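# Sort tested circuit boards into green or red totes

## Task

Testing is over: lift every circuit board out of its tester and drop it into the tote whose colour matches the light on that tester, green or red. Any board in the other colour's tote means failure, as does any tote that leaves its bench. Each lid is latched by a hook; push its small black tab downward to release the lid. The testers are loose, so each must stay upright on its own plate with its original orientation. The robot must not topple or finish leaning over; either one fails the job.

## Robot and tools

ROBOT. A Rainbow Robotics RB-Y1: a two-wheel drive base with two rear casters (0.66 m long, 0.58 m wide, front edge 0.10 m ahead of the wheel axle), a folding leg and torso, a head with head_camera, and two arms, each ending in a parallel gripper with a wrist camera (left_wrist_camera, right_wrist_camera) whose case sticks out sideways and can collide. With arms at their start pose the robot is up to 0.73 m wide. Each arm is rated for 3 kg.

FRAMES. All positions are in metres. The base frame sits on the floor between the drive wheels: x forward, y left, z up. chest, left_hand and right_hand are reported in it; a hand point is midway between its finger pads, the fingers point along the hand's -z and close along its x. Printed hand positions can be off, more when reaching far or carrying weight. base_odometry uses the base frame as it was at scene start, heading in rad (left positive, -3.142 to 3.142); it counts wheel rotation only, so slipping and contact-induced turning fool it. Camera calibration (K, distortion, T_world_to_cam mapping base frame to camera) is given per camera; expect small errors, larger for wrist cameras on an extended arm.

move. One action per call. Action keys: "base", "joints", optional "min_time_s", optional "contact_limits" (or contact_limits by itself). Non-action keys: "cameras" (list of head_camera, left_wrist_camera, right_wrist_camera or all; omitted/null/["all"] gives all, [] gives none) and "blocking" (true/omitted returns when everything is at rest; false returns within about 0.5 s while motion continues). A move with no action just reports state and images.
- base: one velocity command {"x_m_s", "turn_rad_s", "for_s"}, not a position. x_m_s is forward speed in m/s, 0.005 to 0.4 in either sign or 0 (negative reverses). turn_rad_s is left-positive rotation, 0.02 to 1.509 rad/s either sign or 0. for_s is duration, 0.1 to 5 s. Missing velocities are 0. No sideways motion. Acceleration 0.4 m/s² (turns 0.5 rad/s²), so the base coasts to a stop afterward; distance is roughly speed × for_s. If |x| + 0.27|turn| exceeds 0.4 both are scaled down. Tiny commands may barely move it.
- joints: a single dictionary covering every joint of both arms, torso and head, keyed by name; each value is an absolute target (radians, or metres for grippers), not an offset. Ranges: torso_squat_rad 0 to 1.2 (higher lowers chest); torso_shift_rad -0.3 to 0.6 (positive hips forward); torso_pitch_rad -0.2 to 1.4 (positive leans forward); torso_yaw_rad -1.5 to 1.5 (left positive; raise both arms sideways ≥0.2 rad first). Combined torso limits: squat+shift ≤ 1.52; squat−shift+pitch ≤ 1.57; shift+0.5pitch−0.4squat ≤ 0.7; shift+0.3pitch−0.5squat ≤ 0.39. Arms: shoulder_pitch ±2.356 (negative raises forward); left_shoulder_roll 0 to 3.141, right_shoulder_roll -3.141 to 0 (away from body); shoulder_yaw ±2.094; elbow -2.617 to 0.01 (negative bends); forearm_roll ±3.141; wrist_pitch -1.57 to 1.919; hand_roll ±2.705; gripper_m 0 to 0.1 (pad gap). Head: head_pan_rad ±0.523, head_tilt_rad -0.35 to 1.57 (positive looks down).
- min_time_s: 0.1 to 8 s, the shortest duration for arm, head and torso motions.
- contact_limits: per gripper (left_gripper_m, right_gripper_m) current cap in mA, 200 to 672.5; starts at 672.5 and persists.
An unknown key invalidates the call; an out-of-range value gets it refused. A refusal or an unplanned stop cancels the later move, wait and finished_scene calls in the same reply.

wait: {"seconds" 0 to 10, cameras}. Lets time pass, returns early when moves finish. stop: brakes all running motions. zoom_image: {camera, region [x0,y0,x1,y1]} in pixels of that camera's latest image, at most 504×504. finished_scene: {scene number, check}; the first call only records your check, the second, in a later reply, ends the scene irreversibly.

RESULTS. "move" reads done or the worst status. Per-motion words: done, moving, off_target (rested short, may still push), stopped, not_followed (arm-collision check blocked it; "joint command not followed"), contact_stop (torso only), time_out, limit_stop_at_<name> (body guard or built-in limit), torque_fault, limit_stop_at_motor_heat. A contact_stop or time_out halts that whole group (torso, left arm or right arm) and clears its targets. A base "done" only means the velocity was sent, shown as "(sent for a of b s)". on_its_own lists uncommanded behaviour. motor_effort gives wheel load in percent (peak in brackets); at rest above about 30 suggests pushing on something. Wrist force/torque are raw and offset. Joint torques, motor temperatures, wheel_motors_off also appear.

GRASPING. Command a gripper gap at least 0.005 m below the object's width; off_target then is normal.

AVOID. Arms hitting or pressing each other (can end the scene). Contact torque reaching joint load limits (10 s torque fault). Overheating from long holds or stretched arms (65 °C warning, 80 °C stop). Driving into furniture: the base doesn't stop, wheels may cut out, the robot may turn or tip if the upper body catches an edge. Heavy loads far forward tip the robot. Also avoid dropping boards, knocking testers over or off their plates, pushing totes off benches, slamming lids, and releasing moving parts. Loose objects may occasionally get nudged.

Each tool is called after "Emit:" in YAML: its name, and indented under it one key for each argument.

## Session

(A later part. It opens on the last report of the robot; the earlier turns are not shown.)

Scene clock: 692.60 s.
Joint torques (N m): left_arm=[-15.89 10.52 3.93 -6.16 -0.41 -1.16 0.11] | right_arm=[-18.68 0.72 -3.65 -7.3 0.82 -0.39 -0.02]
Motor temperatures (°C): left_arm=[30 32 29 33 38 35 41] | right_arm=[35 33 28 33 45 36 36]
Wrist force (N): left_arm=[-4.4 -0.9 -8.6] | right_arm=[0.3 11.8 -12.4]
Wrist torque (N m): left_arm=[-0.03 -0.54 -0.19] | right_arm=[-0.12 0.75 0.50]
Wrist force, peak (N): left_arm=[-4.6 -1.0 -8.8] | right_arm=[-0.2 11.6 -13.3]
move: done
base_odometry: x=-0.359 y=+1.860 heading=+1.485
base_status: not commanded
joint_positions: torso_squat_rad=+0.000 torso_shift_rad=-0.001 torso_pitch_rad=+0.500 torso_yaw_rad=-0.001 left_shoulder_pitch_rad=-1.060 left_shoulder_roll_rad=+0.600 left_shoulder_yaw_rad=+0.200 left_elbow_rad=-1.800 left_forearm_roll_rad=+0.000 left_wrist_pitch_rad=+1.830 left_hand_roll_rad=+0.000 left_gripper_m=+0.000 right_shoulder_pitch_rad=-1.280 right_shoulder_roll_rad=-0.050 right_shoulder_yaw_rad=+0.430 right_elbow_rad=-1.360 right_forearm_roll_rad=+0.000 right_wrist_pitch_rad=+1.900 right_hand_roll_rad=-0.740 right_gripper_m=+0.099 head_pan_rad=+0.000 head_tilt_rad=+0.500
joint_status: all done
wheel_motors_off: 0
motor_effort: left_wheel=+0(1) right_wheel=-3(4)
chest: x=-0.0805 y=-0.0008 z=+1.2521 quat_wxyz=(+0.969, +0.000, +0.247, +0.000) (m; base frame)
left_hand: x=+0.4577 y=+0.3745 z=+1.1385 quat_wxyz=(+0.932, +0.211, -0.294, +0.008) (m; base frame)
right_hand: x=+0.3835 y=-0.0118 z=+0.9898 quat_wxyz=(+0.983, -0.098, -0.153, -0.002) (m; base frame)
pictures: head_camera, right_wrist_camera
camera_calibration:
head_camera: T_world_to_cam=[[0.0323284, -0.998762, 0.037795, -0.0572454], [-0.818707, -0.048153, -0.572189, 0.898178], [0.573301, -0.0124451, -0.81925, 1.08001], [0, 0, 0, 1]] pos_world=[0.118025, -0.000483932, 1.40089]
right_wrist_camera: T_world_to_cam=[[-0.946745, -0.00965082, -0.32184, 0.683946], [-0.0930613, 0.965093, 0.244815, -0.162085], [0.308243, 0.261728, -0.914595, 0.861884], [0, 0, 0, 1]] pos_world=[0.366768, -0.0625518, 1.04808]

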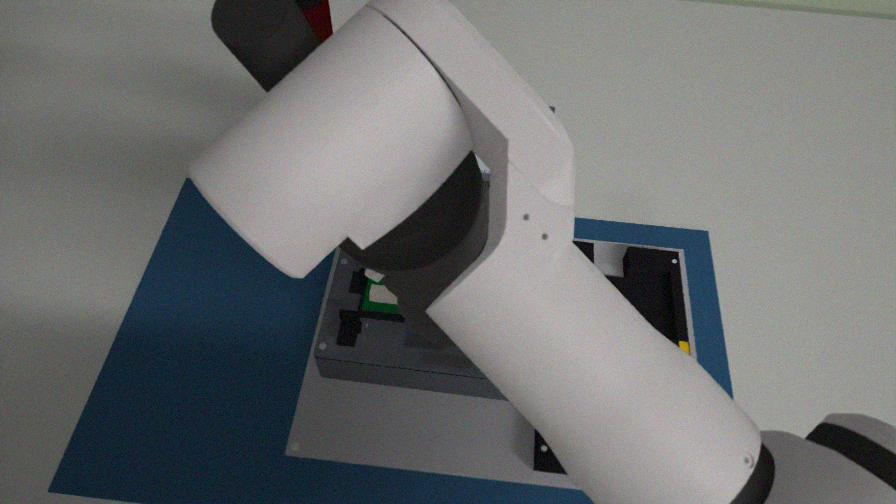

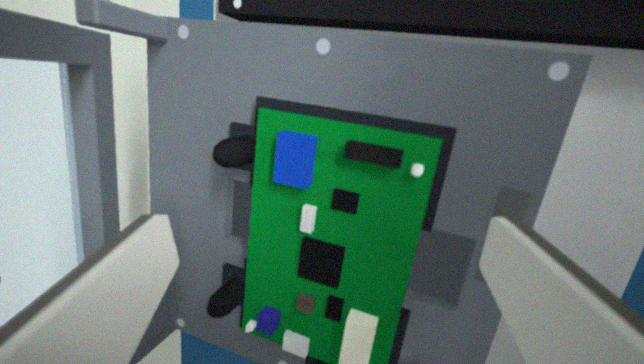

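Emit:
move:
  joints: {"right_shoulder_pitch_rad":-1.375,"right_shoulder_yaw_rad":0.62,"right_elbow_rad":-1.16,"right_hand_roll_rad":-0.91}
  cameras: ["right_wrist_camera"]

Scene clock: 717.03 s.
Joint torques (N m): left_arm=[-16.01 10.39 4.02 -6.34 -0.48 -1.19 0.1] | right_arm=[-19.7 0.36 -3.22 -6.18 1.02 -0.01 0.18]
Motor temperatures (°C): left_arm=[30 32 29 33 38 35 41] | right_arm=[36 33 28 33 45 36 36]
Wrist force (N): left_arm=[-4.8 -0.6 -8.5] | right_arm=[0.1 12.9 -12.2]
Wrist torque (N m): left_arm=[-0.08 -0.59 -0.21] | right_arm=[-0.16 0.74 0.51]
Wrist force, peak (N): left_arm=[-4.6 -1.0 -8.8] | right_arm=[-0.4 13.1 -13.2]
move: done
base_odometry: x=-0.359 y=+1.860 heading=+1.485
base_status: not commanded
joint_positions: torso_squat_rad=+0.000 torso_shift_rad=-0.001 torso_pitch_rad=+0.500 torso_yaw_rad=-0.001 left_shoulder_pitch_rad=-1.060 left_shoulder_roll_rad=+0.600 left_shoulder_yaw_rad=+0.200 left_elbow_rad=-1.800 left_forearm_roll_rad=+0.000 left_wrist_pitch_rad=+1.830 left_hand_roll_rad=+0.000 left_gripper_m=+0.000 right_shoulder_pitch_rad=-1.375 right_shoulder_roll_rad=-0.050 right_shoulder_yaw_rad=+0.620 right_elbow_rad=-1.160 right_forearm_roll_rad=+0.000 right_wrist_pitch_rad=+1.900 right_hand_roll_rad=-0.910 right_gripper_m=+0.099 head_pan_rad=+0.000 head_tilt_rad=+0.500
joint_status: all done
wheel_motors_off: 0
motor_effort: left_wheel=+1(1) right_wheel=-4(5)
chest: x=-0.0805 y=-0.0008 z=+1.2521 quat_wxyz=(+0.969, +0.000, +0.247, +0.000) (m; base frame)
left_hand: x=+0.4577 y=+0.3745 z=+1.1385 quat_wxyz=(+0.932, +0.211, -0.294, +0.008) (m; base frame)
right_hand: x=+0.3833 y=-0.0189 z=+0.9750 quat_wxyz=(+0.965, -0.195, -0.173, -0.026) (m; base frame)
pictures: right_wrist_camera
camera_calibration:
right_wrist_camera: T_world_to_cam=[[-0.930211, -0.00485304, -0.366994, 0.716779], [-0.0280972, 0.99792, 0.0580211, 0.00630363], [0.365949, 0.0642834, -0.928412, 0.837865], [0, 0, 0, 1]] pos_world=[0.360316, -0.0566727, 1.04057]

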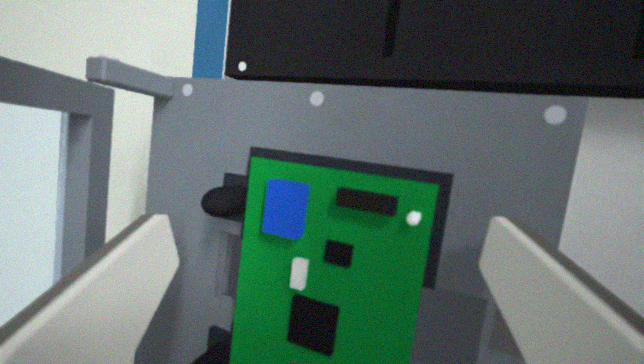

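Emit:
move:
  joints: {"right_shoulder_pitch_rad":-1.36,"right_shoulder_yaw_rad":0.35,"right_elbow_rad":-1.22,"right_forearm_roll_rad":-0.22,"right_hand_roll_rad":-0.65}
  cameras: ["right_wrist_camera"]

Scene clock: 728.00 s.
Joint torques (N m): left_arm=[-15.88 10.63 3.91 -6.2 -0.38 -1.17 0.01] | right_arm=[-19.22 -0.05 -3.27 -7.35 0.46 -0.27 -0.18]
Motor temperatures (°C): left_arm=[30 32 29 33 38 35 41] | right_arm=[36 33 28 33 45 36 36]
Wrist force (N): left_arm=[-4.4 -0.8 -8.6] | right_arm=[1.1 11.2 -13.0]
Wrist torque (N m): left_arm=[-0.05 -0.55 -0.21] | right_arm=[-0.07 0.77 0.52]
Wrist force, peak (N): left_arm=[-4.7 -1.4 -8.9] | right_arm=[0.0 12.8 -12.6]
move: done
base_odometry: x=-0.359 y=+1.860 heading=+1.485
base_status: not commanded
joint_positions: torso_squat_rad=+0.000 torso_shift_rad=-0.001 torso_pitch_rad=+0.500 torso_yaw_rad=-0.001 left_shoulder_pitch_rad=-1.060 left_shoulder_roll_rad=+0.600 left_shoulder_yaw_rad=+0.200 left_elbow_rad=-1.800 left_forearm_roll_rad=+0.000 left_wrist_pitch_rad=+1.830 left_hand_roll_rad=+0.000 left_gripper_m=+0.000 right_shoulder_pitch_rad=-1.360 right_shoulder_roll_rad=-0.050 right_shoulder_yaw_rad=+0.350 right_elbow_rad=-1.220 right_forearm_roll_rad=-0.220 right_wrist_pitch_rad=+1.900 right_hand_roll_rad=-0.650 right_gripper_m=+0.099 head_pan_rad=+0.000 head_tilt_rad=+0.500
joint_status: all done
wheel_motors_off: 0
motor_effort: left_wheel=-1(2) right_wheel=-3(5)
chest: x=-0.0805 y=-0.0008 z=+1.2521 quat_wxyz=(+0.969, +0.000, +0.247, +0.000) (m; base frame)
left_hand: x=+0.4577 y=+0.3745 z=+1.1386 quat_wxyz=(+0.932, +0.211, -0.294, +0.008) (m; base frame)
right_hand: x=+0.3712 y=+0.0071 z=+0.9828 quat_wxyz=(+0.997, -0.041, -0.056, +0.043) (m; base frame)
pictures: right_wrist_camera
camera_calibration:
right_wrist_camera: T_world_to_cam=[[-0.989391, -0.0718273, -0.12628, 0.494289], [-0.113425, 0.925054, 0.362505, -0.287517], [0.0907784, 0.372982, -0.923387, 0.942832], [0, 0, 0, 1]] pos_world=[0.370845, -0.0501873, 1.03724]

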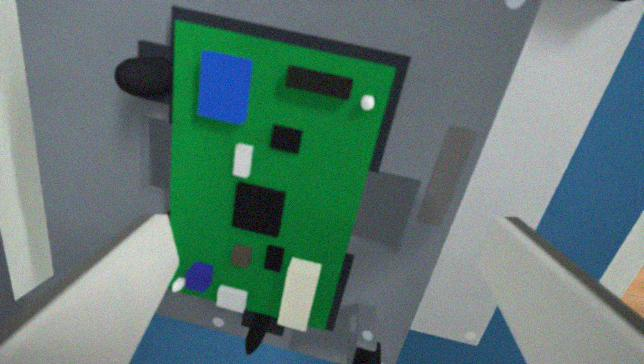

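Emit:
move:
  joints: {"right_shoulder_pitch_rad":-1.41,"right_shoulder_yaw_rad":0.4,"right_elbow_rad":-1.07,"right_hand_roll_rad":-0.81,"right_wrist_pitch_rad":1.76}
  min_time_s: 1.2
  cameras: ["right_wrist_camera"]

Scene clock: 740.53 s.
Joint torques (N m): left_arm=[-15.93 10.27 3.65 -6.25 -0.37 -1.13 0.06] | right_arm=[-21.77 -0.28 -1.89 -6.51 0.4 -0.43 -0.18]
Motor temperatures (°C): left_arm=[30 32 29 33 38 35 41] | right_arm=[36 33 28 33 45 36 36]
Wrist force (N): left_arm=[-4.5 -1.0 -8.8] | right_arm=[0.7 11.2 -12.8]
Wrist torque (N m): left_arm=[-0.03 -0.56 -0.21] | right_arm=[-0.06 0.75 0.52]
Wrist force, peak (N): left_arm=[-4.5 -1.0 -8.8] | right_arm=[1.4 11.4 -13.3]
move: done
base_odometry: x=-0.359 y=+1.860 heading=+1.485
base_status: not commanded
joint_positions: torso_squat_rad=+0.000 torso_shift_rad=-0.001 torso_pitch_rad=+0.500 torso_yaw_rad=-0.001 left_shoulder_pitch_rad=-1.060 left_shoulder_roll_rad=+0.600 left_shoulder_yaw_rad=+0.200 left_elbow_rad=-1.800 left_forearm_roll_rad=+0.000 left_wrist_pitch_rad=+1.830 left_hand_roll_rad=+0.000 left_gripper_m=+0.000 right_shoulder_pitch_rad=-1.410 right_shoulder_roll_rad=-0.050 right_shoulder_yaw_rad=+0.400 right_elbow_rad=-1.070 right_forearm_roll_rad=-0.220 right_wrist_pitch_rad=+1.760 right_hand_roll_rad=-0.810 right_gripper_m=+0.099 head_pan_rad=+0.000 head_tilt_rad=+0.500
joint_status: all done
wheel_motors_off: 0
motor_effort: left_wheel=+0(2) right_wheel=-2(4)
chest: x=-0.0805 y=-0.0008 z=+1.2521 quat_wxyz=(+0.969, +0.000, +0.247, +0.000) (m; base frame)
left_hand: x=+0.4577 y=+0.3745 z=+1.1386 quat_wxyz=(+0.932, +0.211, -0.294, +0.008) (m; base frame)
right_hand: x=+0.3920 y=+0.0131 z=+0.9653 quat_wxyz=(+0.995, -0.045, -0.084, -0.028) (m; base frame)
pictures: right_wrist_camera
camera_calibration:
right_wrist_camera: T_world_to_cam=[[-0.97965, 0.0673996, -0.189058, 0.568133], [-0.00548776, 0.932586, 0.360905, -0.325256], [0.200638, 0.354598, -0.913238, 0.86993], [0, 0, 0, 1]] pos_world=[0.380246, -0.0434383, 1.01925]

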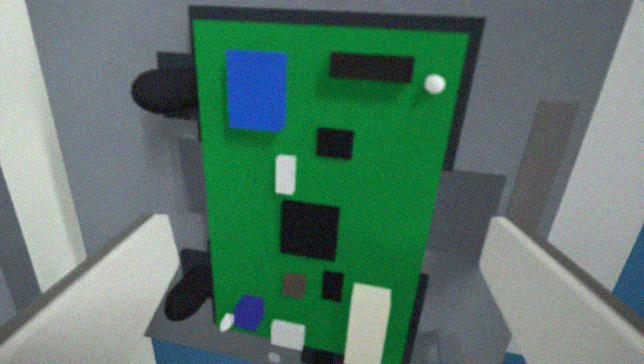

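Emit:
move:
  joints: {"right_shoulder_yaw_rad":0.32,"right_elbow_rad":-1.045,"right_hand_roll_rad":-0.75}
  min_time_s: 1
  cameras: ["right_wrist_camera"]

Scene clock: 747.20 s.
Joint torques (N m): left_arm=[-15.81 10.31 3.64 -6.23 -0.5 -1.14 0.04] | right_arm=[-22.04 -1.08 -3.56 -6.84 0.32 -0.4 0.15]
Motor temperatures (°C): left_arm=[30 32 29 33 38 35 41] | right_arm=[36 33 28 33 45 36 36]
Wrist force (N): left_arm=[-4.6 -0.9 -8.6] | right_arm=[1.6 10.9 -12.9]
Wrist torque (N m): left_arm=[-0.04 -0.56 -0.21] | right_arm=[-0.06 0.86 0.53]
Wrist force, peak (N): left_arm=[-4.7 -0.6 -8.9] | right_arm=[1.1 11.5 -13.1]
move: done
base_odometry: x=-0.359 y=+1.860 heading=+1.485
base_status: not commanded
joint_positions: torso_squat_rad=+0.000 torso_shift_rad=-0.001 torso_pitch_rad=+0.500 torso_yaw_rad=-0.001 left_shoulder_pitch_rad=-1.060 left_shoulder_roll_rad=+0.600 left_shoulder_yaw_rad=+0.200 left_elbow_rad=-1.800 left_forearm_roll_rad=+0.000 left_wrist_pitch_rad=+1.830 left_hand_roll_rad=+0.000 left_gripper_m=+0.000 right_shoulder_pitch_rad=-1.410 right_shoulder_roll_rad=-0.050 right_shoulder_yaw_rad=+0.320 right_elbow_rad=-1.045 right_forearm_roll_rad=-0.220 right_wrist_pitch_rad=+1.760 right_hand_roll_rad=-0.750 right_gripper_m=+0.099 head_pan_rad=+0.000 head_tilt_rad=+0.500
joint_status: all done
wheel_motors_off: 0
motor_effort: left_wheel=-1(1) right_wheel=-2(4)
chest: x=-0.0805 y=-0.0008 z=+1.2521 quat_wxyz=(+0.969, +0.000, +0.247, +0.000) (m; base frame)
left_hand: x=+0.4577 y=+0.3745 z=+1.1386 quat_wxyz=(+0.932, +0.211, -0.294, +0.008) (m; base frame)
right_hand: x=+0.3956 y=+0.0054 z=+0.9642 quat_wxyz=(+0.997, -0.030, -0.064, -0.030) (m; base frame)
pictures: right_wrist_camera
camera_calibration:
right_wrist_camera: T_world_to_cam=[[-0.986315, 0.0758881, -0.146365, 0.533392], [0.0126446, 0.919971, 0.391782, -0.354516], [0.164383, 0.38457, -0.908341, 0.880422], [0, 0, 0, 1]] pos_world=[0.385849, -0.0529177, 1.01669]

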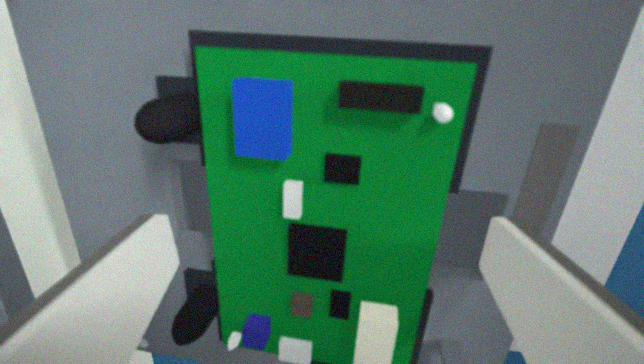

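Emit:
move:
  joints: {"right_shoulder_pitch_rad":-1.405,"right_elbow_rad":-1.0,"right_shoulder_yaw_rad":0.31}
  min_time_s: 1
  cameras: ["right_wrist_camera"]

Scene clock: 752.50 s.
Joint torques (N m): left_arm=[-15.97 10.24 3.68 -6.22 -0.44 -1.25 0.07] | right_arm=[1.31 -2.46 0.74 6.13 1.27 1.7 0.27]
Motor temperatures (°C): left_arm=[30 32 29 33 38 35 41] | right_arm=[36 33 28 33 45 36 36]
Wrist force (N): left_arm=[-4.4 -0.7 -8.5] | right_arm=[14.8 18.6 37.0]
Wrist torque (N m): left_arm=[-0.08 -0.55 -0.21] | right_arm=[0.60 3.25 -0.03]
Wrist force, peak (N): left_arm=[-4.8 -0.9 -8.9] | right_arm=[14.9 19.0 37.8]
move: done
base_odometry: x=-0.359 y=+1.860 heading=+1.485
base_status: not commanded
joint_positions: torso_squat_rad=+0.001 torso_shift_rad=-0.002 torso_pitch_rad=+0.498 torso_yaw_rad=-0.001 left_shoulder_pitch_rad=-1.060 left_shoulder_roll_rad=+0.600 left_shoulder_yaw_rad=+0.200 left_elbow_rad=-1.800 left_forearm_roll_rad=+0.000 left_wrist_pitch_rad=+1.830 left_hand_roll_rad=+0.000 left_gripper_m=+0.000 right_shoulder_pitch_rad=-1.411 right_shoulder_roll_rad=-0.050 right_shoulder_yaw_rad=+0.309 right_elbow_rad=-1.003 right_forearm_roll_rad=-0.220 right_wrist_pitch_rad=+1.760 right_hand_roll_rad=-0.750 right_gripper_m=+0.099 head_pan_rad=+0.000 head_tilt_rad=+0.500
joint_status: all done
wheel_motors_off: 0
motor_effort: left_wheel=-1(2) right_wheel=-3(5)
chest: x=-0.0813 y=-0.0007 z=+1.2523 quat_wxyz=(+0.969, +0.000, +0.247, +0.000) (m; base frame)
left_hand: x=+0.4571 y=+0.3746 z=+1.1396 quat_wxyz=(+0.932, +0.211, -0.295, +0.008) (m; base frame)
right_hand: x=+0.3918 y=-0.0021 z=+0.9557 quat_wxyz=(+0.997, -0.038, -0.048, -0.040) (m; base frame)
pictures: right_wrist_camera
camera_calibration:
right_wrist_camera: T_world_to_cam=[[-0.988766, 0.0942535, -0.116006, 0.500951], [0.0438572, 0.924905, 0.377661, -0.342938], [0.14289, 0.368331, -0.918648, 0.894465], [0, 0, 0, 1]] pos_world=[0.382553, -0.0594911, 1.00933]

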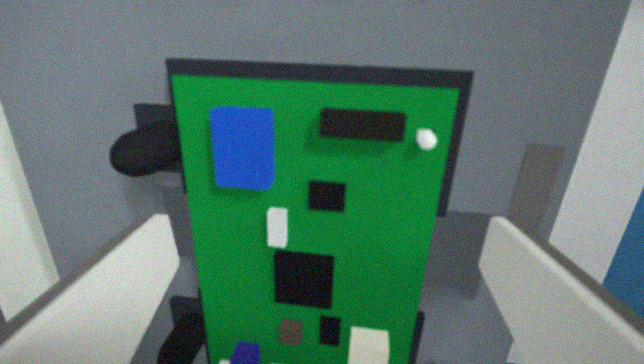

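Emit:
move:
  joints: {"right_shoulder_pitch_rad":-1.43,"right_elbow_rad":-1.035}
  min_time_s: 0.8
  cameras: []

Emit:
move:
  joints: {"right_gripper_m":0.086}
  cameras: ["right_wrist_camera"]

Scene clock: 759.70 s.
Joint torques (N m): left_arm=[-15.93 10.11 3.87 -6.21 -0.43 -1.18 0.06] | right_arm=[-22.07 -2.54 -1.49 -8.11 0.64 0.03 0.31]
Motor temperatures (°C): left_arm=[30 32 29 33 38 35 41] | right_arm=[36 33 28 33 45 36 36]
Wrist force (N): left_arm=[-4.4 -0.9 -8.5] | right_arm=[1.4 11.1 -12.9]
Wrist torque (N m): left_arm=[-0.05 -0.53 -0.21] | right_arm=[-0.07 0.82 0.52]
Wrist force, peak (N): left_arm=[-4.5 -0.8 -8.9] | right_arm=[14.9 18.7 37.8]
move: done
base_odometry: x=-0.359 y=+1.860 heading=+1.485
base_status: not commanded
joint_positions: torso_squat_rad=+0.000 torso_shift_rad=-0.001 torso_pitch_rad=+0.500 torso_yaw_rad=-0.001 left_shoulder_pitch_rad=-1.060 left_shoulder_roll_rad=+0.600 left_shoulder_yaw_rad=+0.200 left_elbow_rad=-1.800 left_forearm_roll_rad=+0.000 left_wrist_pitch_rad=+1.830 left_hand_roll_rad=+0.000 left_gripper_m=+0.000 right_shoulder_pitch_rad=-1.430 right_shoulder_roll_rad=-0.050 right_shoulder_yaw_rad=+0.310 right_elbow_rad=-1.035 right_forearm_roll_rad=-0.220 right_wrist_pitch_rad=+1.760 right_hand_roll_rad=-0.750 right_gripper_m=+0.099 head_pan_rad=+0.000 head_tilt_rad=+0.500
joint_status: all done
wheel_motors_off: 0
motor_effort: left_wheel=+0(2) right_wheel=-2(5)
chest: x=-0.0805 y=-0.0007 z=+1.2521 quat_wxyz=(+0.969, +0.000, +0.247, +0.000) (m; base frame)
left_hand: x=+0.4576 y=+0.3745 z=+1.1387 quat_wxyz=(+0.932, +0.211, -0.294, +0.008) (m; base frame)
right_hand: x=+0.4005 y=+0.0072 z=+0.9714 quat_wxyz=(+0.997, -0.027, -0.068, -0.033) (m; base frame)
pictures: none
No camera images: "cameras" was empty.

Scene clock: 760.30 s.
Joint torques (N m): left_arm=[-15.89 10.31 3.73 -6.19 -0.42 -1.16 0.08] | right_arm=[-21.7 -2.43 -1.4 -8.03 0.62 -0.01 0.29]
Motor temperatures (°C): left_arm=[30 32 29 33 38 35 41] | right_arm=[36 33 28 33 45 36 36]
Wrist force (N): left_arm=[-4.4 -0.8 -8.7] | right_arm=[1.3 10.9 -12.7]
Wrist torque (N m): left_arm=[-0.04 -0.53 -0.22] | right_arm=[-0.04 0.79 0.53]
Wrist force, peak (N): left_arm=[-4.4 -0.8 -8.8] | right_arm=[1.4 11.2 -13.2]
move: done
base_odometry: x=-0.359 y=+1.860 heading=+1.485
base_status: not commanded
joint_positions: torso_squat_rad=+0.000 torso_shift_rad=-0.001 torso_pitch_rad=+0.500 torso_yaw_rad=-0.001 left_shoulder_pitch_rad=-1.060 left_shoulder_roll_rad=+0.600 left_shoulder_yaw_rad=+0.200 left_elbow_rad=-1.800 left_forearm_roll_rad=+0.000 left_wrist_pitch_rad=+1.830 left_hand_roll_rad=+0.000 left_gripper_m=+0.000 right_shoulder_pitch_rad=-1.430 right_shoulder_roll_rad=-0.050 right_shoulder_yaw_rad=+0.310 right_elbow_rad=-1.035 right_forearm_roll_rad=-0.220 right_wrist_pitch_rad=+1.760 right_hand_roll_rad=-0.750 right_gripper_m=+0.086 head_pan_rad=+0.000 head_tilt_rad=+0.500
joint_status: all done
wheel_motors_off: 0
motor_effort: left_wheel=-1(1) right_wheel=-4(5)
chest: x=-0.0805 y=-0.0007 z=+1.2521 quat_wxyz=(+0.969, +0.000, +0.247, +0.000) (m; base frame)
left_hand: x=+0.4576 y=+0.3745 z=+1.1387 quat_wxyz=(+0.932, +0.211, -0.294, +0.008) (m; base frame)
right_hand: x=+0.4005 y=+0.0072 z=+0.9714 quat_wxyz=(+0.997, -0.027, -0.068, -0.033) (m; base frame)
pictures: right_wrist_camera
camera_calibration:
right_wrist_camera: T_world_to_cam=[[-0.984697, 0.0807379, -0.154443, 0.546292], [0.0129968, 0.917764, 0.396913, -0.364143], [0.173788, 0.388832, -0.904769, 0.878158], [0, 0, 0, 1]] pos_world=[0.390051, -0.051365, 1.02343]

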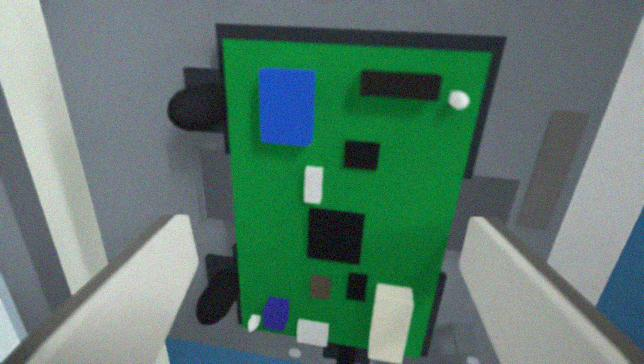

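Emit:
move:
  joints: {"right_shoulder_pitch_rad":-1.405,"right_elbow_rad":-1.01}
  min_time_s: 1
  cameras: ["right_wrist_camera"]

Scene clock: 767.40 s.
Joint torques (N m): left_arm=[-16.02 10.03 3.7 -6.16 -0.44 -1.15 0.04] | right_arm=[-11.27 -2.17 -1.27 -1.91 0.2 1.31 0.35]
Motor temperatures (°C): left_arm=[30 32 29 33 38 35 41] | right_arm=[36 33 28 33 45 36 36]
Wrist force (N): left_arm=[-4.4 -0.8 -8.7] | right_arm=[10.2 13.5 1.1]
Wrist torque (N m): left_arm=[-0.06 -0.55 -0.21] | right_arm=[0.10 1.25 0.32]
Wrist force, peak (N): left_arm=[-4.7 -1.0 -8.8] | right_arm=[1.3 11.2 -13.2]
move: done
base_odometry: x=-0.359 y=+1.860 heading=+1.485
base_status: not commanded
joint_positions: torso_squat_rad=+0.000 torso_shift_rad=-0.001 torso_pitch_rad=+0.499 torso_yaw_rad=-0.001 left_shoulder_pitch_rad=-1.060 left_shoulder_roll_rad=+0.600 left_shoulder_yaw_rad=+0.200 left_elbow_rad=-1.800 left_forearm_roll_rad=+0.000 left_wrist_pitch_rad=+1.830 left_hand_roll_rad=+0.000 left_gripper_m=+0.000 right_shoulder_pitch_rad=-1.408 right_shoulder_roll_rad=-0.050 right_shoulder_yaw_rad=+0.310 right_elbow_rad=-1.011 right_forearm_roll_rad=-0.220 right_wrist_pitch_rad=+1.760 right_hand_roll_rad=-0.750 right_gripper_m=+0.086 head_pan_rad=+0.000 head_tilt_rad=+0.500
joint_status: all done
wheel_motors_off: 0
motor_effort: left_wheel=+0(3) right_wheel=-3(5)
chest: x=-0.0807 y=-0.0007 z=+1.2521 quat_wxyz=(+0.969, +0.000, +0.247, +0.000) (m; base frame)
left_hand: x=+0.4575 y=+0.3745 z=+1.1389 quat_wxyz=(+0.932, +0.211, -0.294, +0.008) (m; base frame)
right_hand: x=+0.3920 y=-0.0014 z=+0.9556 quat_wxyz=(+0.997, -0.036, -0.049, -0.039) (m; base frame)
pictures: right_wrist_camera
camera_calibration:
right_wrist_camera: T_world_to_cam=[[-0.988682, 0.0927368, -0.11793, 0.502874], [0.0412418, 0.923786, 0.380683, -0.345474], [0.144245, 0.371511, -0.917155, 0.892056], [0, 0, 0, 1]] pos_world=[0.382756, -0.0588994, 1.00897]

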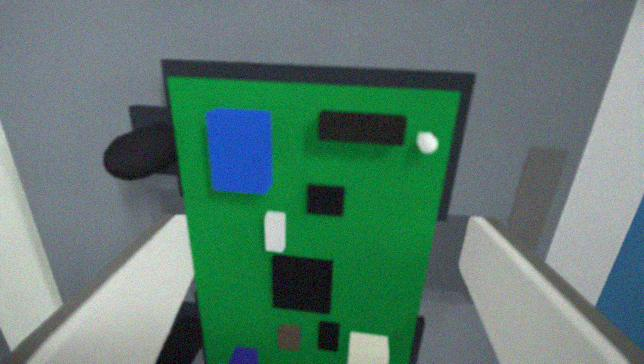

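Emit:
move:
  joints: {"right_shoulder_pitch_rad":-1.43,"right_elbow_rad":-1.03,"right_gripper_m":0.09,"right_wrist_pitch_rad":1.75}
  cameras: []

Emit:
move:
  joints: {"right_shoulder_pitch_rad":-1.411,"right_elbow_rad":-0.995,"right_wrist_pitch_rad":1.74}
  min_time_s: 1
  cameras: ["right_wrist_camera"]

Scene clock: 775.70 s.
Joint torques (N m): left_arm=[-15.94 10.35 3.47 -6.08 -0.59 -1.21 0.06] | right_arm=[-20.81 -2.21 -2.02 -7.39 0.64 -0.61 0.23]
Motor temperatures (°C): left_arm=[30 32 29 33 38 35 41] | right_arm=[36 33 28 33 45 36 36]
Wrist force (N): left_arm=[-4.6 -0.8 -8.5] | right_arm=[-1.8 11.1 -12.5]
Wrist torque (N m): left_arm=[-0.05 -0.57 -0.21] | right_arm=[-0.08 0.62 0.52]
Wrist force, peak (N): left_arm=[-4.7 -0.8 -8.8] | right_arm=[0.1 10.1 -15.4]
move: done
base_odometry: x=-0.359 y=+1.860 heading=+1.485
base_status: not commanded
joint_positions: torso_squat_rad=+0.000 torso_shift_rad=-0.001 torso_pitch_rad=+0.500 torso_yaw_rad=-0.001 left_shoulder_pitch_rad=-1.060 left_shoulder_roll_rad=+0.600 left_shoulder_yaw_rad=+0.200 left_elbow_rad=-1.800 left_forearm_roll_rad=+0.000 left_wrist_pitch_rad=+1.830 left_hand_roll_rad=+0.000 left_gripper_m=+0.000 right_shoulder_pitch_rad=-1.430 right_shoulder_roll_rad=-0.050 right_shoulder_yaw_rad=+0.310 right_elbow_rad=-1.030 right_forearm_roll_rad=-0.220 right_wrist_pitch_rad=+1.750 right_hand_roll_rad=-0.750 right_gripper_m=+0.090 head_pan_rad=+0.000 head_tilt_rad=+0.500
joint_status: all done
wheel_motors_off: 0
motor_effort: left_wheel=-1(3) right_wheel=-3(5)
chest: x=-0.0805 y=-0.0008 z=+1.2521 quat_wxyz=(+0.969, +0.000, +0.247, +0.000) (m; base frame)
left_hand: x=+0.4577 y=+0.3745 z=+1.1386 quat_wxyz=(+0.932, +0.211, -0.294, +0.008) (m; base frame)
right_hand: x=+0.4019 y=+0.0078 z=+0.9704 quat_wxyz=(+0.997, -0.025, -0.070, -0.033) (m; base frame)
pictures: none
No camera images: "cameras" was empty.

Scene clock: 777.00 s.
Joint torques (N m): left_arm=[-15.89 10.32 3.73 -6.17 -0.42 -1.2 0.06] | right_arm=[-16.12 -2.37 -1.87 -4.58 0.74 1.66 0.26]
Motor temperatures (°C): left_arm=[30 32 29 33 38 35 41] | right_arm=[36 33 28 33 45 36 36]
Wrist force (N): left_arm=[-4.2 -0.8 -8.5] | right_arm=[5.9 18.0 -11.1]
Wrist torque (N m): left_arm=[-0.08 -0.53 -0.21] | right_arm=[0.13 0.80 0.12]
Wrist force, peak (N): left_arm=[-4.6 -0.8 -8.9] | right_arm=[6.0 18.3 -11.3]
move: done
base_odometry: x=-0.359 y=+1.860 heading=+1.485
base_status: not commanded
joint_positions: torso_squat_rad=+0.000 torso_shift_rad=-0.001 torso_pitch_rad=+0.500 torso_yaw_rad=-0.001 left_shoulder_pitch_rad=-1.060 left_shoulder_roll_rad=+0.600 left_shoulder_yaw_rad=+0.200 left_elbow_rad=-1.800 left_forearm_roll_rad=+0.000 left_wrist_pitch_rad=+1.830 left_hand_roll_rad=+0.000 left_gripper_m=+0.000 right_shoulder_pitch_rad=-1.412 right_shoulder_roll_rad=-0.050 right_shoulder_yaw_rad=+0.310 right_elbow_rad=-0.996 right_forearm_roll_rad=-0.220 right_wrist_pitch_rad=+1.740 right_hand_roll_rad=-0.750 right_gripper_m=+0.090 head_pan_rad=+0.000 head_tilt_rad=+0.500
joint_status: all done
wheel_motors_off: 0
motor_effort: left_wheel=-1(2) right_wheel=-5(5)
chest: x=-0.0806 y=-0.0007 z=+1.2521 quat_wxyz=(+0.969, +0.000, +0.247, +0.000) (m; base frame)
left_hand: x=+0.4576 y=+0.3745 z=+1.1387 quat_wxyz=(+0.932, +0.211, -0.294, +0.008) (m; base frame)
right_hand: x=+0.3953 y=-0.0004 z=+0.9538 quat_wxyz=(+0.997, -0.034, -0.052, -0.040) (m; base frame)
pictures: right_wrist_camera
camera_calibration:
right_wrist_camera: T_world_to_cam=[[-0.987614, 0.0944861, -0.12526, 0.512353], [0.0393484, 0.921982, 0.385228, -0.349358], [0.151886, 0.375528, -0.914281, 0.883869], [0, 0, 0, 1]] pos_world=[0.385507, -0.0582261, 1.00686]

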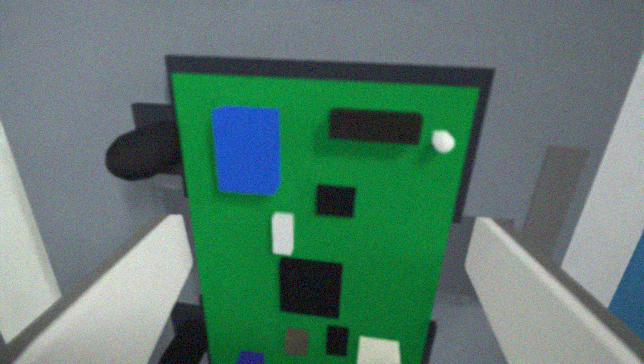

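Emit:
move:
  joints: {"right_shoulder_pitch_rad":-1.428,"right_elbow_rad":-1.015,"right_wrist_pitch_rad":1.72}
  cameras: []

Emit:
move:
  joints: {"right_shoulder_pitch_rad":-1.412,"right_elbow_rad":-0.97,"right_shoulder_yaw_rad":0.33,"right_wrist_pitch_rad":1.71}
  min_time_s: 1
  cameras: ["right_wrist_camera"]

Scene clock: 782.43 s.
Joint torques (N m): left_arm=[-15.8 10.14 3.69 -6.08 -0.46 -1.15 0.01] | right_arm=[-21.02 -2.11 -2.25 -7.36 0.69 -0.62 0.27]
Motor temperatures (°C): left_arm=[30 32 29 33 38 35 41] | right_arm=[36 33 28 33 45 36 36]
Wrist force (N): left_arm=[-4.5 -0.6 -8.8] | right_arm=[-2.7 10.6 -12.4]
Wrist torque (N m): left_arm=[-0.09 -0.55 -0.21] | right_arm=[-0.03 0.58 0.49]
Wrist force, peak (N): left_arm=[-4.9 -1.0 -8.9] | right_arm=[5.6 18.0 -10.8]
move: done
base_odometry: x=-0.359 y=+1.860 heading=+1.485
base_status: not commanded
joint_positions: torso_squat_rad=+0.000 torso_shift_rad=-0.001 torso_pitch_rad=+0.500 torso_yaw_rad=-0.001 left_shoulder_pitch_rad=-1.060 left_shoulder_roll_rad=+0.600 left_shoulder_yaw_rad=+0.200 left_elbow_rad=-1.800 left_forearm_roll_rad=+0.000 left_wrist_pitch_rad=+1.830 left_hand_roll_rad=+0.000 left_gripper_m=+0.000 right_shoulder_pitch_rad=-1.428 right_shoulder_roll_rad=-0.050 right_shoulder_yaw_rad=+0.310 right_elbow_rad=-1.015 right_forearm_roll_rad=-0.220 right_wrist_pitch_rad=+1.720 right_hand_roll_rad=-0.750 right_gripper_m=+0.090 head_pan_rad=+0.000 head_tilt_rad=+0.500
joint_status: all done
wheel_motors_off: 0
motor_effort: left_wheel=-2(2) right_wheel=-4(4)
chest: x=-0.0805 y=-0.0008 z=+1.2521 quat_wxyz=(+0.969, +0.000, +0.247, +0.000) (m; base frame)
left_hand: x=+0.4577 y=+0.3745 z=+1.1386 quat_wxyz=(+0.932, +0.211, -0.294, +0.008) (m; base frame)
right_hand: x=+0.4052 y=+0.0090 z=+0.9661 quat_wxyz=(+0.996, -0.020, -0.074, -0.034) (m; base frame)
pictures: none
No camera images: "cameras" was empty.

Scene clock: 783.73 s.
Joint torques (N m): left_arm=[-16.05 10.09 3.58 -6.2 -0.45 -1.18 0.06] | right_arm=[-15.89 -3.91 -0.85 -4.35 1.66 1.52 0.28]
Motor temperatures (°C): left_arm=[30 32 29 33 38 35 41] | right_arm=[36 33 28 33 45 36 36]
Wrist force (N): left_arm=[-4.6 -1.0 -8.6] | right_arm=[3.1 21.3 -8.9]
Wrist torque (N m): left_arm=[-0.03 -0.56 -0.22] | right_arm=[0.09 0.98 0.01]
Wrist force, peak (N): left_arm=[-4.7 -0.8 -8.8] | right_arm=[3.3 22.3 -8.7]
move: done
base_odometry: x=-0.359 y=+1.860 heading=+1.485
base_status: not commanded
joint_positions: torso_squat_rad=+0.000 torso_shift_rad=-0.001 torso_pitch_rad=+0.500 torso_yaw_rad=-0.001 left_shoulder_pitch_rad=-1.060 left_shoulder_roll_rad=+0.600 left_shoulder_yaw_rad=+0.200 left_elbow_rad=-1.800 left_forearm_roll_rad=+0.000 left_wrist_pitch_rad=+1.830 left_hand_roll_rad=+0.000 left_gripper_m=+0.000 right_shoulder_pitch_rad=-1.413 right_shoulder_roll_rad=-0.049 right_shoulder_yaw_rad=+0.330 right_elbow_rad=-0.971 right_forearm_roll_rad=-0.220 right_wrist_pitch_rad=+1.710 right_hand_roll_rad=-0.750 right_gripper_m=+0.090 head_pan_rad=+0.000 head_tilt_rad=+0.500
joint_status: all done
wheel_motors_off: 0
motor_effort: left_wheel=-2(3) right_wheel=-2(5)
chest: x=-0.0805 y=-0.0007 z=+1.2521 quat_wxyz=(+0.969, +0.000, +0.247, +0.000) (m; base frame)
left_hand: x=+0.4576 y=+0.3746 z=+1.1386 quat_wxyz=(+0.932, +0.211, -0.294, +0.008) (m; base frame)
right_hand: x=+0.3968 y=+0.0001 z=+0.9470 quat_wxyz=(+0.997, -0.038, -0.057, -0.035) (m; base frame)
pictures: right_wrist_camera
camera_calibration:
right_wrist_camera: T_world_to_cam=[[-0.987232, 0.0842552, -0.135179, 0.522158], [0.0273222, 0.925646, 0.377404, -0.335111], [0.156926, 0.368892, -0.916129, 0.876955], [0, 0, 0, 1]] pos_world=[0.38703, -0.0573016, 1.00046]

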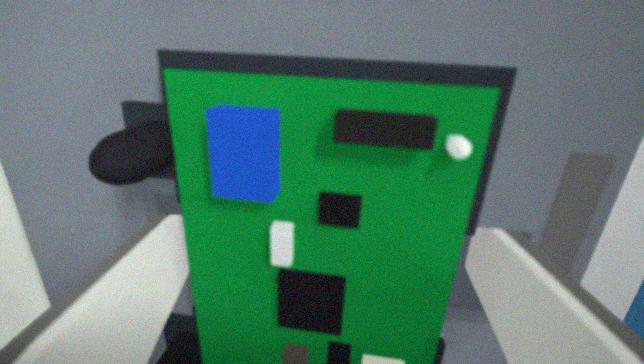

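Emit:
move:
  joints: {"right_gripper_m":0.06}
  cameras: ["right_wrist_camera"]

Scene clock: 789.00 s.
Joint torques (N m): left_arm=[-15.89 10.34 3.89 -6.19 -0.48 -1.1 0] | right_arm=[-15.88 -0.89 -1.28 -4.52 -0.85 2.52 0.35]
Motor temperatures (°C): left_arm=[30 32 29 33 38 35 41] | right_arm=[36 33 28 33 45 36 36]
Wrist force (N): left_arm=[-4.5 -0.7 -8.2] | right_arm=[11.7 13.7 -9.9]
Wrist torque (N m): left_arm=[-0.05 -0.55 -0.20] | right_arm=[0.02 0.42 0.40]
Wrist force, peak (N): left_arm=[-4.7 -1.1 -8.8] | right_arm=[9.3 19.6 -14.1]
move: off_target
base_odometry: x=-0.359 y=+1.860 heading=+1.485
base_status: not commanded
joint_positions: torso_squat_rad=+0.000 torso_shift_rad=-0.001 torso_pitch_rad=+0.500 torso_yaw_rad=-0.001 left_shoulder_pitch_rad=-1.060 left_shoulder_roll_rad=+0.600 left_shoulder_yaw_rad=+0.200 left_elbow_rad=-1.800 left_forearm_roll_rad=+0.000 left_wrist_pitch_rad=+1.830 left_hand_roll_rad=+0.000 left_gripper_m=+0.000 right_shoulder_pitch_rad=-1.413 right_shoulder_roll_rad=-0.050 right_shoulder_yaw_rad=+0.330 right_elbow_rad=-0.971 right_forearm_roll_rad=-0.220 right_wrist_pitch_rad=+1.709 right_hand_roll_rad=-0.750 right_gripper_m=+0.070 head_pan_rad=+0.000 head_tilt_rad=+0.500
joint_status: right_gripper_m off_target (ended at +0.070, target +0.060)
wheel_motors_off: 0
motor_effort: left_wheel=-1(3) right_wheel=-3(5)
chest: x=-0.0804 y=-0.0007 z=+1.2521 quat_wxyz=(+0.969, +0.000, +0.247, +0.000) (m; base frame)
left_hand: x=+0.4577 y=+0.3746 z=+1.1385 quat_wxyz=(+0.932, +0.211, -0.294, +0.008) (m; base frame)
right_hand: x=+0.3972 y=-0.0004 z=+0.9469 quat_wxyz=(+0.997, -0.038, -0.058, -0.035) (m; base frame)
pictures: right_wrist_camera
camera_calibration:
right_wrist_camera: T_world_to_cam=[[-0.987076, 0.0847785, -0.135993, 0.523328], [0.0276394, 0.925953, 0.376627, -0.334007], [0.157853, 0.368, -0.916329, 0.876869], [0, 0, 0, 1]] pos_world=[0.38738, -0.0577802, 1.00047]

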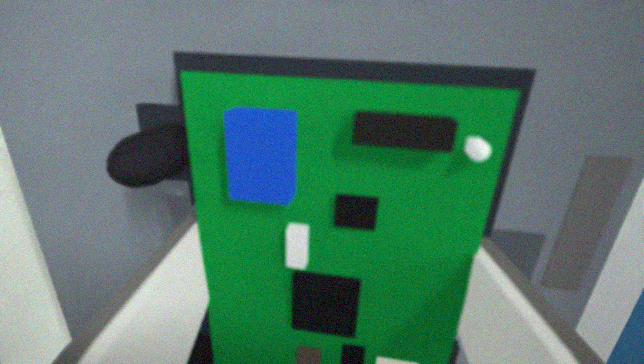

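Emit:
move:
  joints: {"torso_pitch_rad":0.42}
  min_time_s: 1.5
  cameras: ["right_wrist_camera"]

Scene clock: 796.37 s.
Joint torques (N m): left_arm=[-16.53 10.25 3.47 -5.95 -0.43 -1.26 0.01] | right_arm=[-28.67 -3.95 -2.79 -11.67 1.69 -1.44 0.25]
Motor temperatures (°C): left_arm=[30 32 29 33 38 35 41] | right_arm=[36 33 28 33 45 36 36]
Wrist force (N): left_arm=[-5.0 -0.8 -8.4] | right_arm=[-2.9 13.1 -29.2]
Wrist torque (N m): left_arm=[-0.06 -0.58 -0.21] | right_arm=[-0.31 1.89 0.60]
Wrist force, peak (N): left_arm=[-4.9 -0.8 -8.7] | right_arm=[-3.3 13.6 -30.8]
move: done
base_odometry: x=-0.359 y=+1.860 heading=+1.485
base_status: not commanded
joint_positions: torso_squat_rad=+0.000 torso_shift_rad=-0.001 torso_pitch_rad=+0.421 torso_yaw_rad=-0.001 left_shoulder_pitch_rad=-1.060 left_shoulder_roll_rad=+0.600 left_shoulder_yaw_rad=+0.200 left_elbow_rad=-1.800 left_forearm_roll_rad=+0.000 left_wrist_pitch_rad=+1.830 left_hand_roll_rad=+0.000 left_gripper_m=+0.000 right_shoulder_pitch_rad=-1.410 right_shoulder_roll_rad=-0.049 right_shoulder_yaw_rad=+0.330 right_elbow_rad=-0.969 right_forearm_roll_rad=-0.220 right_wrist_pitch_rad=+1.710 right_hand_roll_rad=-0.750 right_gripper_m=+0.060 head_pan_rad=+0.000 head_tilt_rad=+0.500
joint_status: all done
wheel_motors_off: 0
on_its_own: right_gripper_m moved -0.010 to your old target +0.060
motor_effort: left_wheel=+0(3) right_wheel=-3(6)
chest: x=-0.1023 y=-0.0007 z=+1.2630 quat_wxyz=(+0.978, +0.000, +0.209, +0.000) (m; base frame)
left_hand: x=+0.4432 y=+0.3745 z=+1.1924 quat_wxyz=(+0.920, +0.211, -0.331, +0.017) (m; base frame)
right_hand: x=+0.3967 y=-0.0012 z=+0.9946 quat_wxyz=(+0.994, -0.038, -0.094, -0.037) (m; base frame)
pictures: right_wrist_camera
camera_calibration:
right_wrist_camera: T_world_to_cam=[[-0.974267, 0.0855613, -0.208526, 0.596407], [0.000819919, 0.926489, 0.376322, -0.340333], [0.225395, 0.366467, -0.902717, 0.880587], [0, 0, 0, 1]] pos_world=[0.382859, -0.0584215, 1.04736]

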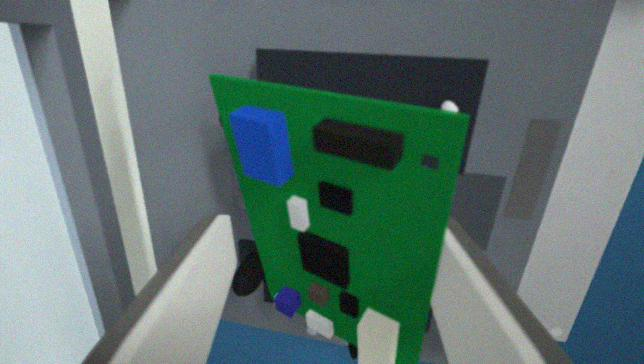

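Emit:
move:
  joints: {"torso_pitch_rad":0.3,"right_gripper_m":0.05}
  min_time_s: 2
  cameras: ["right_wrist_camera","head_camera"]

Scene clock: 803.53 s.
Joint torques (N m): left_arm=[-17.21 9.88 3.24 -5.26 -0.38 -1.43 0] | right_arm=[-23.24 -4.83 -3.32 -7.8 0.73 -0.72 0.18]
Motor temperatures (°C): left_arm=[30 32 29 33 38 35 41] | right_arm=[36 33 28 33 45 36 36]
Wrist force (N): left_arm=[-5.6 -0.6 -8.0] | right_arm=[-0.4 11.0 -12.3]
Wrist torque (N m): left_arm=[-0.05 -0.61 -0.20] | right_arm=[-0.07 0.68 0.49]
Wrist force, peak (N): left_arm=[-5.1 -1.0 -8.7] | right_arm=[-7.2 11.9 -30.0]
move: done
base_odometry: x=-0.359 y=+1.860 heading=+1.485
base_status: not commanded
joint_positions: torso_squat_rad=+0.000 torso_shift_rad=-0.001 torso_pitch_rad=+0.300 torso_yaw_rad=-0.001 left_shoulder_pitch_rad=-1.060 left_shoulder_roll_rad=+0.600 left_shoulder_yaw_rad=+0.200 left_elbow_rad=-1.800 left_forearm_roll_rad=+0.000 left_wrist_pitch_rad=+1.830 left_hand_roll_rad=+0.000 left_gripper_m=+0.000 right_shoulder_pitch_rad=-1.412 right_shoulder_roll_rad=-0.050 right_shoulder_yaw_rad=+0.330 right_elbow_rad=-0.970 right_forearm_roll_rad=-0.220 right_wrist_pitch_rad=+1.710 right_hand_roll_rad=-0.750 right_gripper_m=+0.050 head_pan_rad=+0.000 head_tilt_rad=+0.500
joint_status: all done
wheel_motors_off: 0
motor_effort: left_wheel=-1(3) right_wheel=-3(5)
chest: x=-0.1373 y=-0.0008 z=+1.2761 quat_wxyz=(+0.989, +0.000, +0.149, +0.000) (m; base frame)
left_hand: x=+0.4127 y=+0.3744 z=+1.2717 quat_wxyz=(+0.898, +0.209, -0.386, +0.029) (m; base frame)
right_hand: x=+0.3907 y=-0.0009 z=+1.0708 quat_wxyz=(+0.986, -0.035, -0.155, -0.039) (m; base frame)
pictures: head_camera, right_wrist_camera
camera_calibration:
head_camera: T_world_to_cam=[[0.0240757, -0.998764, 0.0434812, -0.0646943], [-0.688787, -0.0480953, -0.723367, 1.07614], [0.724564, -0.0125338, -0.689094, 0.986982], [0, 0, 0, 1]] pos_world=[0.0276568, -0.000486547, 1.46138]
right_wrist_camera: T_world_to_cam=[[-0.941323, 0.085078, -0.326608, 0.720067], [-0.0460404, 0.926292, 0.373984, -0.348474], [0.334352, 0.367077, -0.868023, 0.87086], [0, 0, 0, 1]] pos_world=[0.370598, -0.0581456, 1.12143]

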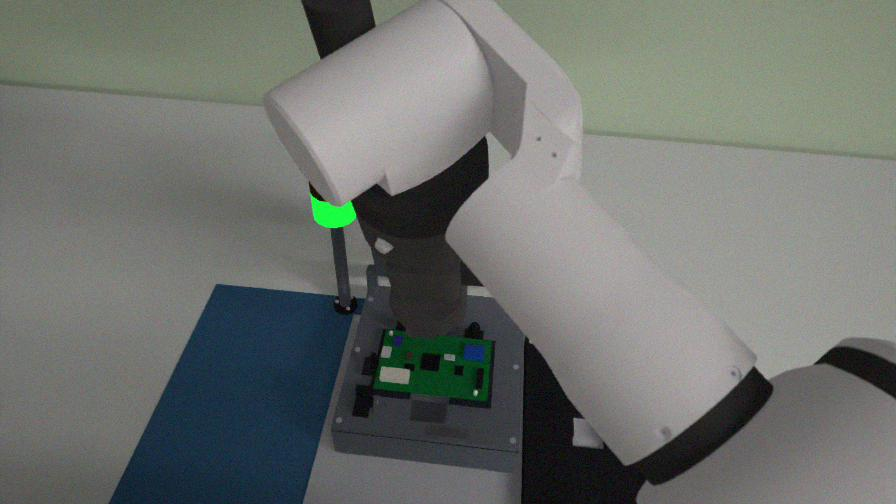

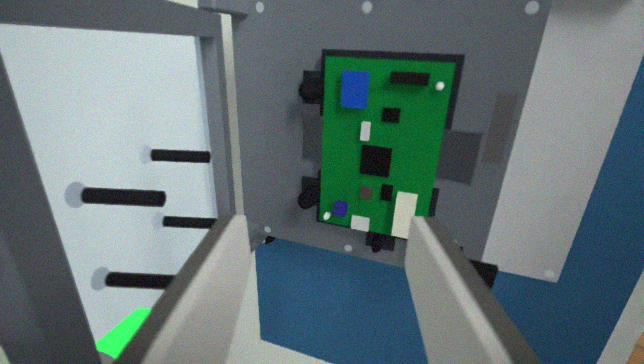

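Emit:
move:
  joints: {"right_gripper_m":0.088}
  cameras: []

Emit:
move:
  joints: {"torso_pitch_rad":0.47,"right_shoulder_yaw_rad":0.32}
  cameras: ["right_wrist_camera"]

Emit:
move:
  joints: {"torso_pitch_rad":0.507}
  min_time_s: 1.5
  cameras: ["right_wrist_camera"]

Scene clock: 814.53 s.
Joint torques (N m): left_arm=[-17.43 9.88 3.15 -5.35 -0.43 -1.42 0.1] | right_arm=[-23.45 -4.71 -3.18 -7.86 0.72 -0.79 0.16]
Motor temperatures (°C): left_arm=[30 32 29 33 38 35 41] | right_arm=[36 33 28 33 45 36 36]
Wrist force (N): left_arm=[-5.5 -0.7 -7.8] | right_arm=[0.1 11.0 -12.6]
Wrist torque (N m): left_arm=[-0.05 -0.60 -0.20] | right_arm=[-0.09 0.74 0.51]
Wrist force, peak (N): left_arm=[-5.9 -0.8 -8.1] | right_arm=[0.2 11.2 -12.9]
move: done
base_odometry: x=-0.359 y=+1.860 heading=+1.485
base_status: not commanded
joint_positions: torso_squat_rad=+0.000 torso_shift_rad=-0.001 torso_pitch_rad=+0.300 torso_yaw_rad=-0.001 left_shoulder_pitch_rad=-1.060 left_shoulder_roll_rad=+0.600 left_shoulder_yaw_rad=+0.200 left_elbow_rad=-1.800 left_forearm_roll_rad=+0.000 left_wrist_pitch_rad=+1.830 left_hand_roll_rad=+0.000 left_gripper_m=+0.000 right_shoulder_pitch_rad=-1.412 right_shoulder_roll_rad=-0.050 right_shoulder_yaw_rad=+0.330 right_elbow_rad=-0.970 right_forearm_roll_rad=-0.220 right_wrist_pitch_rad=+1.710 right_hand_roll_rad=-0.750 right_gripper_m=+0.088 head_pan_rad=+0.000 head_tilt_rad=+0.500
joint_status: all done
wheel_motors_off: 0
motor_effort: left_wheel=-1(3) right_wheel=-3(5)
chest: x=-0.1373 y=-0.0008 z=+1.2761 quat_wxyz=(+0.989, +0.000, +0.149, +0.000) (m; base frame)
left_hand: x=+0.4127 y=+0.3744 z=+1.2717 quat_wxyz=(+0.898, +0.209, -0.386, +0.029) (m; base frame)
right_hand: x=+0.3907 y=-0.0009 z=+1.0708 quat_wxyz=(+0.986, -0.035, -0.155, -0.039) (m; base frame)
pictures: none
No camera images: "cameras" was empty.

Scene clock: 815.90 s.
Joint torques (N m): left_arm=[-16.12 10.29 3.78 -6.15 -0.35 -1.23 0.08] | right_arm=[-21.77 -2.38 -3.21 -7.54 0.51 -0.37 0.18]
Motor temperatures (°C): left_arm=[30 32 29 33 38 35 41] | right_arm=[36 33 28 33 45 36 36]
Wrist force (N): left_arm=[-4.7 -0.8 -8.4] | right_arm=[1.3 11.0 -13.1]
Wrist torque (N m): left_arm=[-0.06 -0.57 -0.20] | right_arm=[-0.05 0.82 0.51]
Wrist force, peak (N): left_arm=[-5.3 -0.9 -8.6] | right_arm=[1.2 11.3 -13.3]
move: done
base_odometry: x=-0.359 y=+1.860 heading=+1.485
base_status: not commanded
joint_positions: torso_squat_rad=+0.000 torso_shift_rad=-0.001 torso_pitch_rad=+0.470 torso_yaw_rad=-0.001 left_shoulder_pitch_rad=-1.060 left_shoulder_roll_rad=+0.600 left_shoulder_yaw_rad=+0.200 left_elbow_rad=-1.800 left_forearm_roll_rad=+0.000 left_wrist_pitch_rad=+1.830 left_hand_roll_rad=+0.000 left_gripper_m=+0.000 right_shoulder_pitch_rad=-1.412 right_shoulder_roll_rad=-0.050 right_shoulder_yaw_rad=+0.320 right_elbow_rad=-0.970 right_forearm_roll_rad=-0.220 right_wrist_pitch_rad=+1.710 right_hand_roll_rad=-0.750 right_gripper_m=+0.088 head_pan_rad=+0.000 head_tilt_rad=+0.500
joint_status: all done
wheel_motors_off: 0
motor_effort: left_wheel=-2(4) right_wheel=-2(5)
chest: x=-0.0886 y=-0.0007 z=+1.2564 quat_wxyz=(+0.973, +0.000, +0.233, +0.000) (m; base frame)
left_hand: x=+0.4527 y=+0.3745 z=+1.1590 quat_wxyz=(+0.928, +0.211, -0.308, +0.011) (m; base frame)
right_hand: x=+0.3978 y=-0.0010 z=+0.9654 quat_wxyz=(+0.996, -0.035, -0.070, -0.039) (m; base frame)
pictures: right_wrist_camera
camera_calibration:
right_wrist_camera: T_world_to_cam=[[-0.982771, 0.0923416, -0.160106, 0.548036], [0.0243652, 0.923417, 0.383024, -0.345306], [0.183214, 0.372524, -0.909758, 0.877477], [0, 0, 0, 1]] pos_world=[0.386241, -0.0586263, 1.0183]

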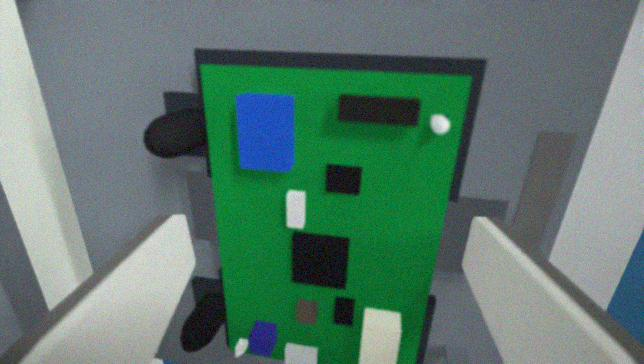

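Scene clock: 817.70 s.
Joint torques (N m): left_arm=[-16 10.35 3.98 -6.21 -0.45 -1.05 0.05] | right_arm=[-18.82 0.18 -2.81 -6.75 -0.72 1.06 0.15]
Motor temperatures (°C): left_arm=[30 32 29 33 38 35 41] | right_arm=[36 33 28 33 45 36 36]
Wrist force (N): left_arm=[-4.4 -1.0 -8.6] | right_arm=[9.8 10.7 -11.6]
Wrist torque (N m): left_arm=[-0.04 -0.55 -0.20] | right_arm=[-0.04 0.74 0.45]
Wrist force, peak (N): left_arm=[-4.8 -1.0 -8.8] | right_arm=[10.3 10.8 -11.7]
move: done
base_odometry: x=-0.359 y=+1.860 heading=+1.485
base_status: not commanded
joint_positions: torso_squat_rad=+0.000 torso_shift_rad=-0.001 torso_pitch_rad=+0.507 torso_yaw_rad=-0.001 left_shoulder_pitch_rad=-1.060 left_shoulder_roll_rad=+0.600 left_shoulder_yaw_rad=+0.200 left_elbow_rad=-1.800 left_forearm_roll_rad=+0.000 left_wrist_pitch_rad=+1.830 left_hand_roll_rad=+0.000 left_gripper_m=+0.000 right_shoulder_pitch_rad=-1.413 right_shoulder_roll_rad=-0.050 right_shoulder_yaw_rad=+0.320 right_elbow_rad=-0.970 right_forearm_roll_rad=-0.220 right_wrist_pitch_rad=+1.710 right_hand_roll_rad=-0.750 right_gripper_m=+0.088 head_pan_rad=+0.000 head_tilt_rad=+0.500
joint_status: all done
wheel_motors_off: 0
motor_effort: left_wheel=-2(4) right_wheel=-4(5)
chest: x=-0.0786 y=-0.0007 z=+1.2510 quat_wxyz=(+0.968, +0.000, +0.251, +0.000) (m; base frame)
left_hand: x=+0.4588 y=+0.3745 z=+1.1338 quat_wxyz=(+0.933, +0.211, -0.291, +0.008) (m; base frame)
right_hand: x=+0.3972 y=-0.0011 z=+0.9427 quat_wxyz=(+0.997, -0.035, -0.052, -0.039) (m; base frame)
pictures: right_wrist_camera
camera_calibration:
right_wrist_camera: T_world_to_cam=[[-0.987806, 0.0924267, -0.125284, 0.513067], [0.037971, 0.923436, 0.38187, -0.34085], [0.150986, 0.372457, -0.915685, 0.875391], [0, 0, 0, 1]] pos_world=[0.387581, -0.0587139, 0.996022]

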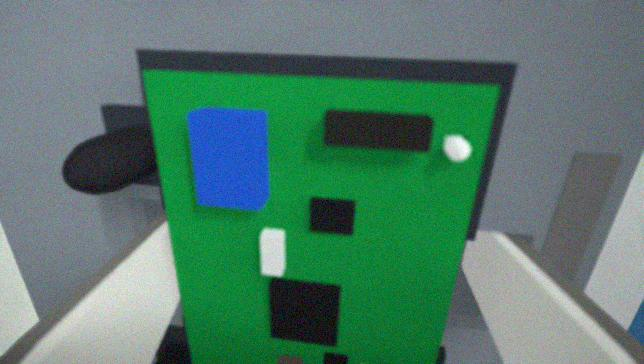

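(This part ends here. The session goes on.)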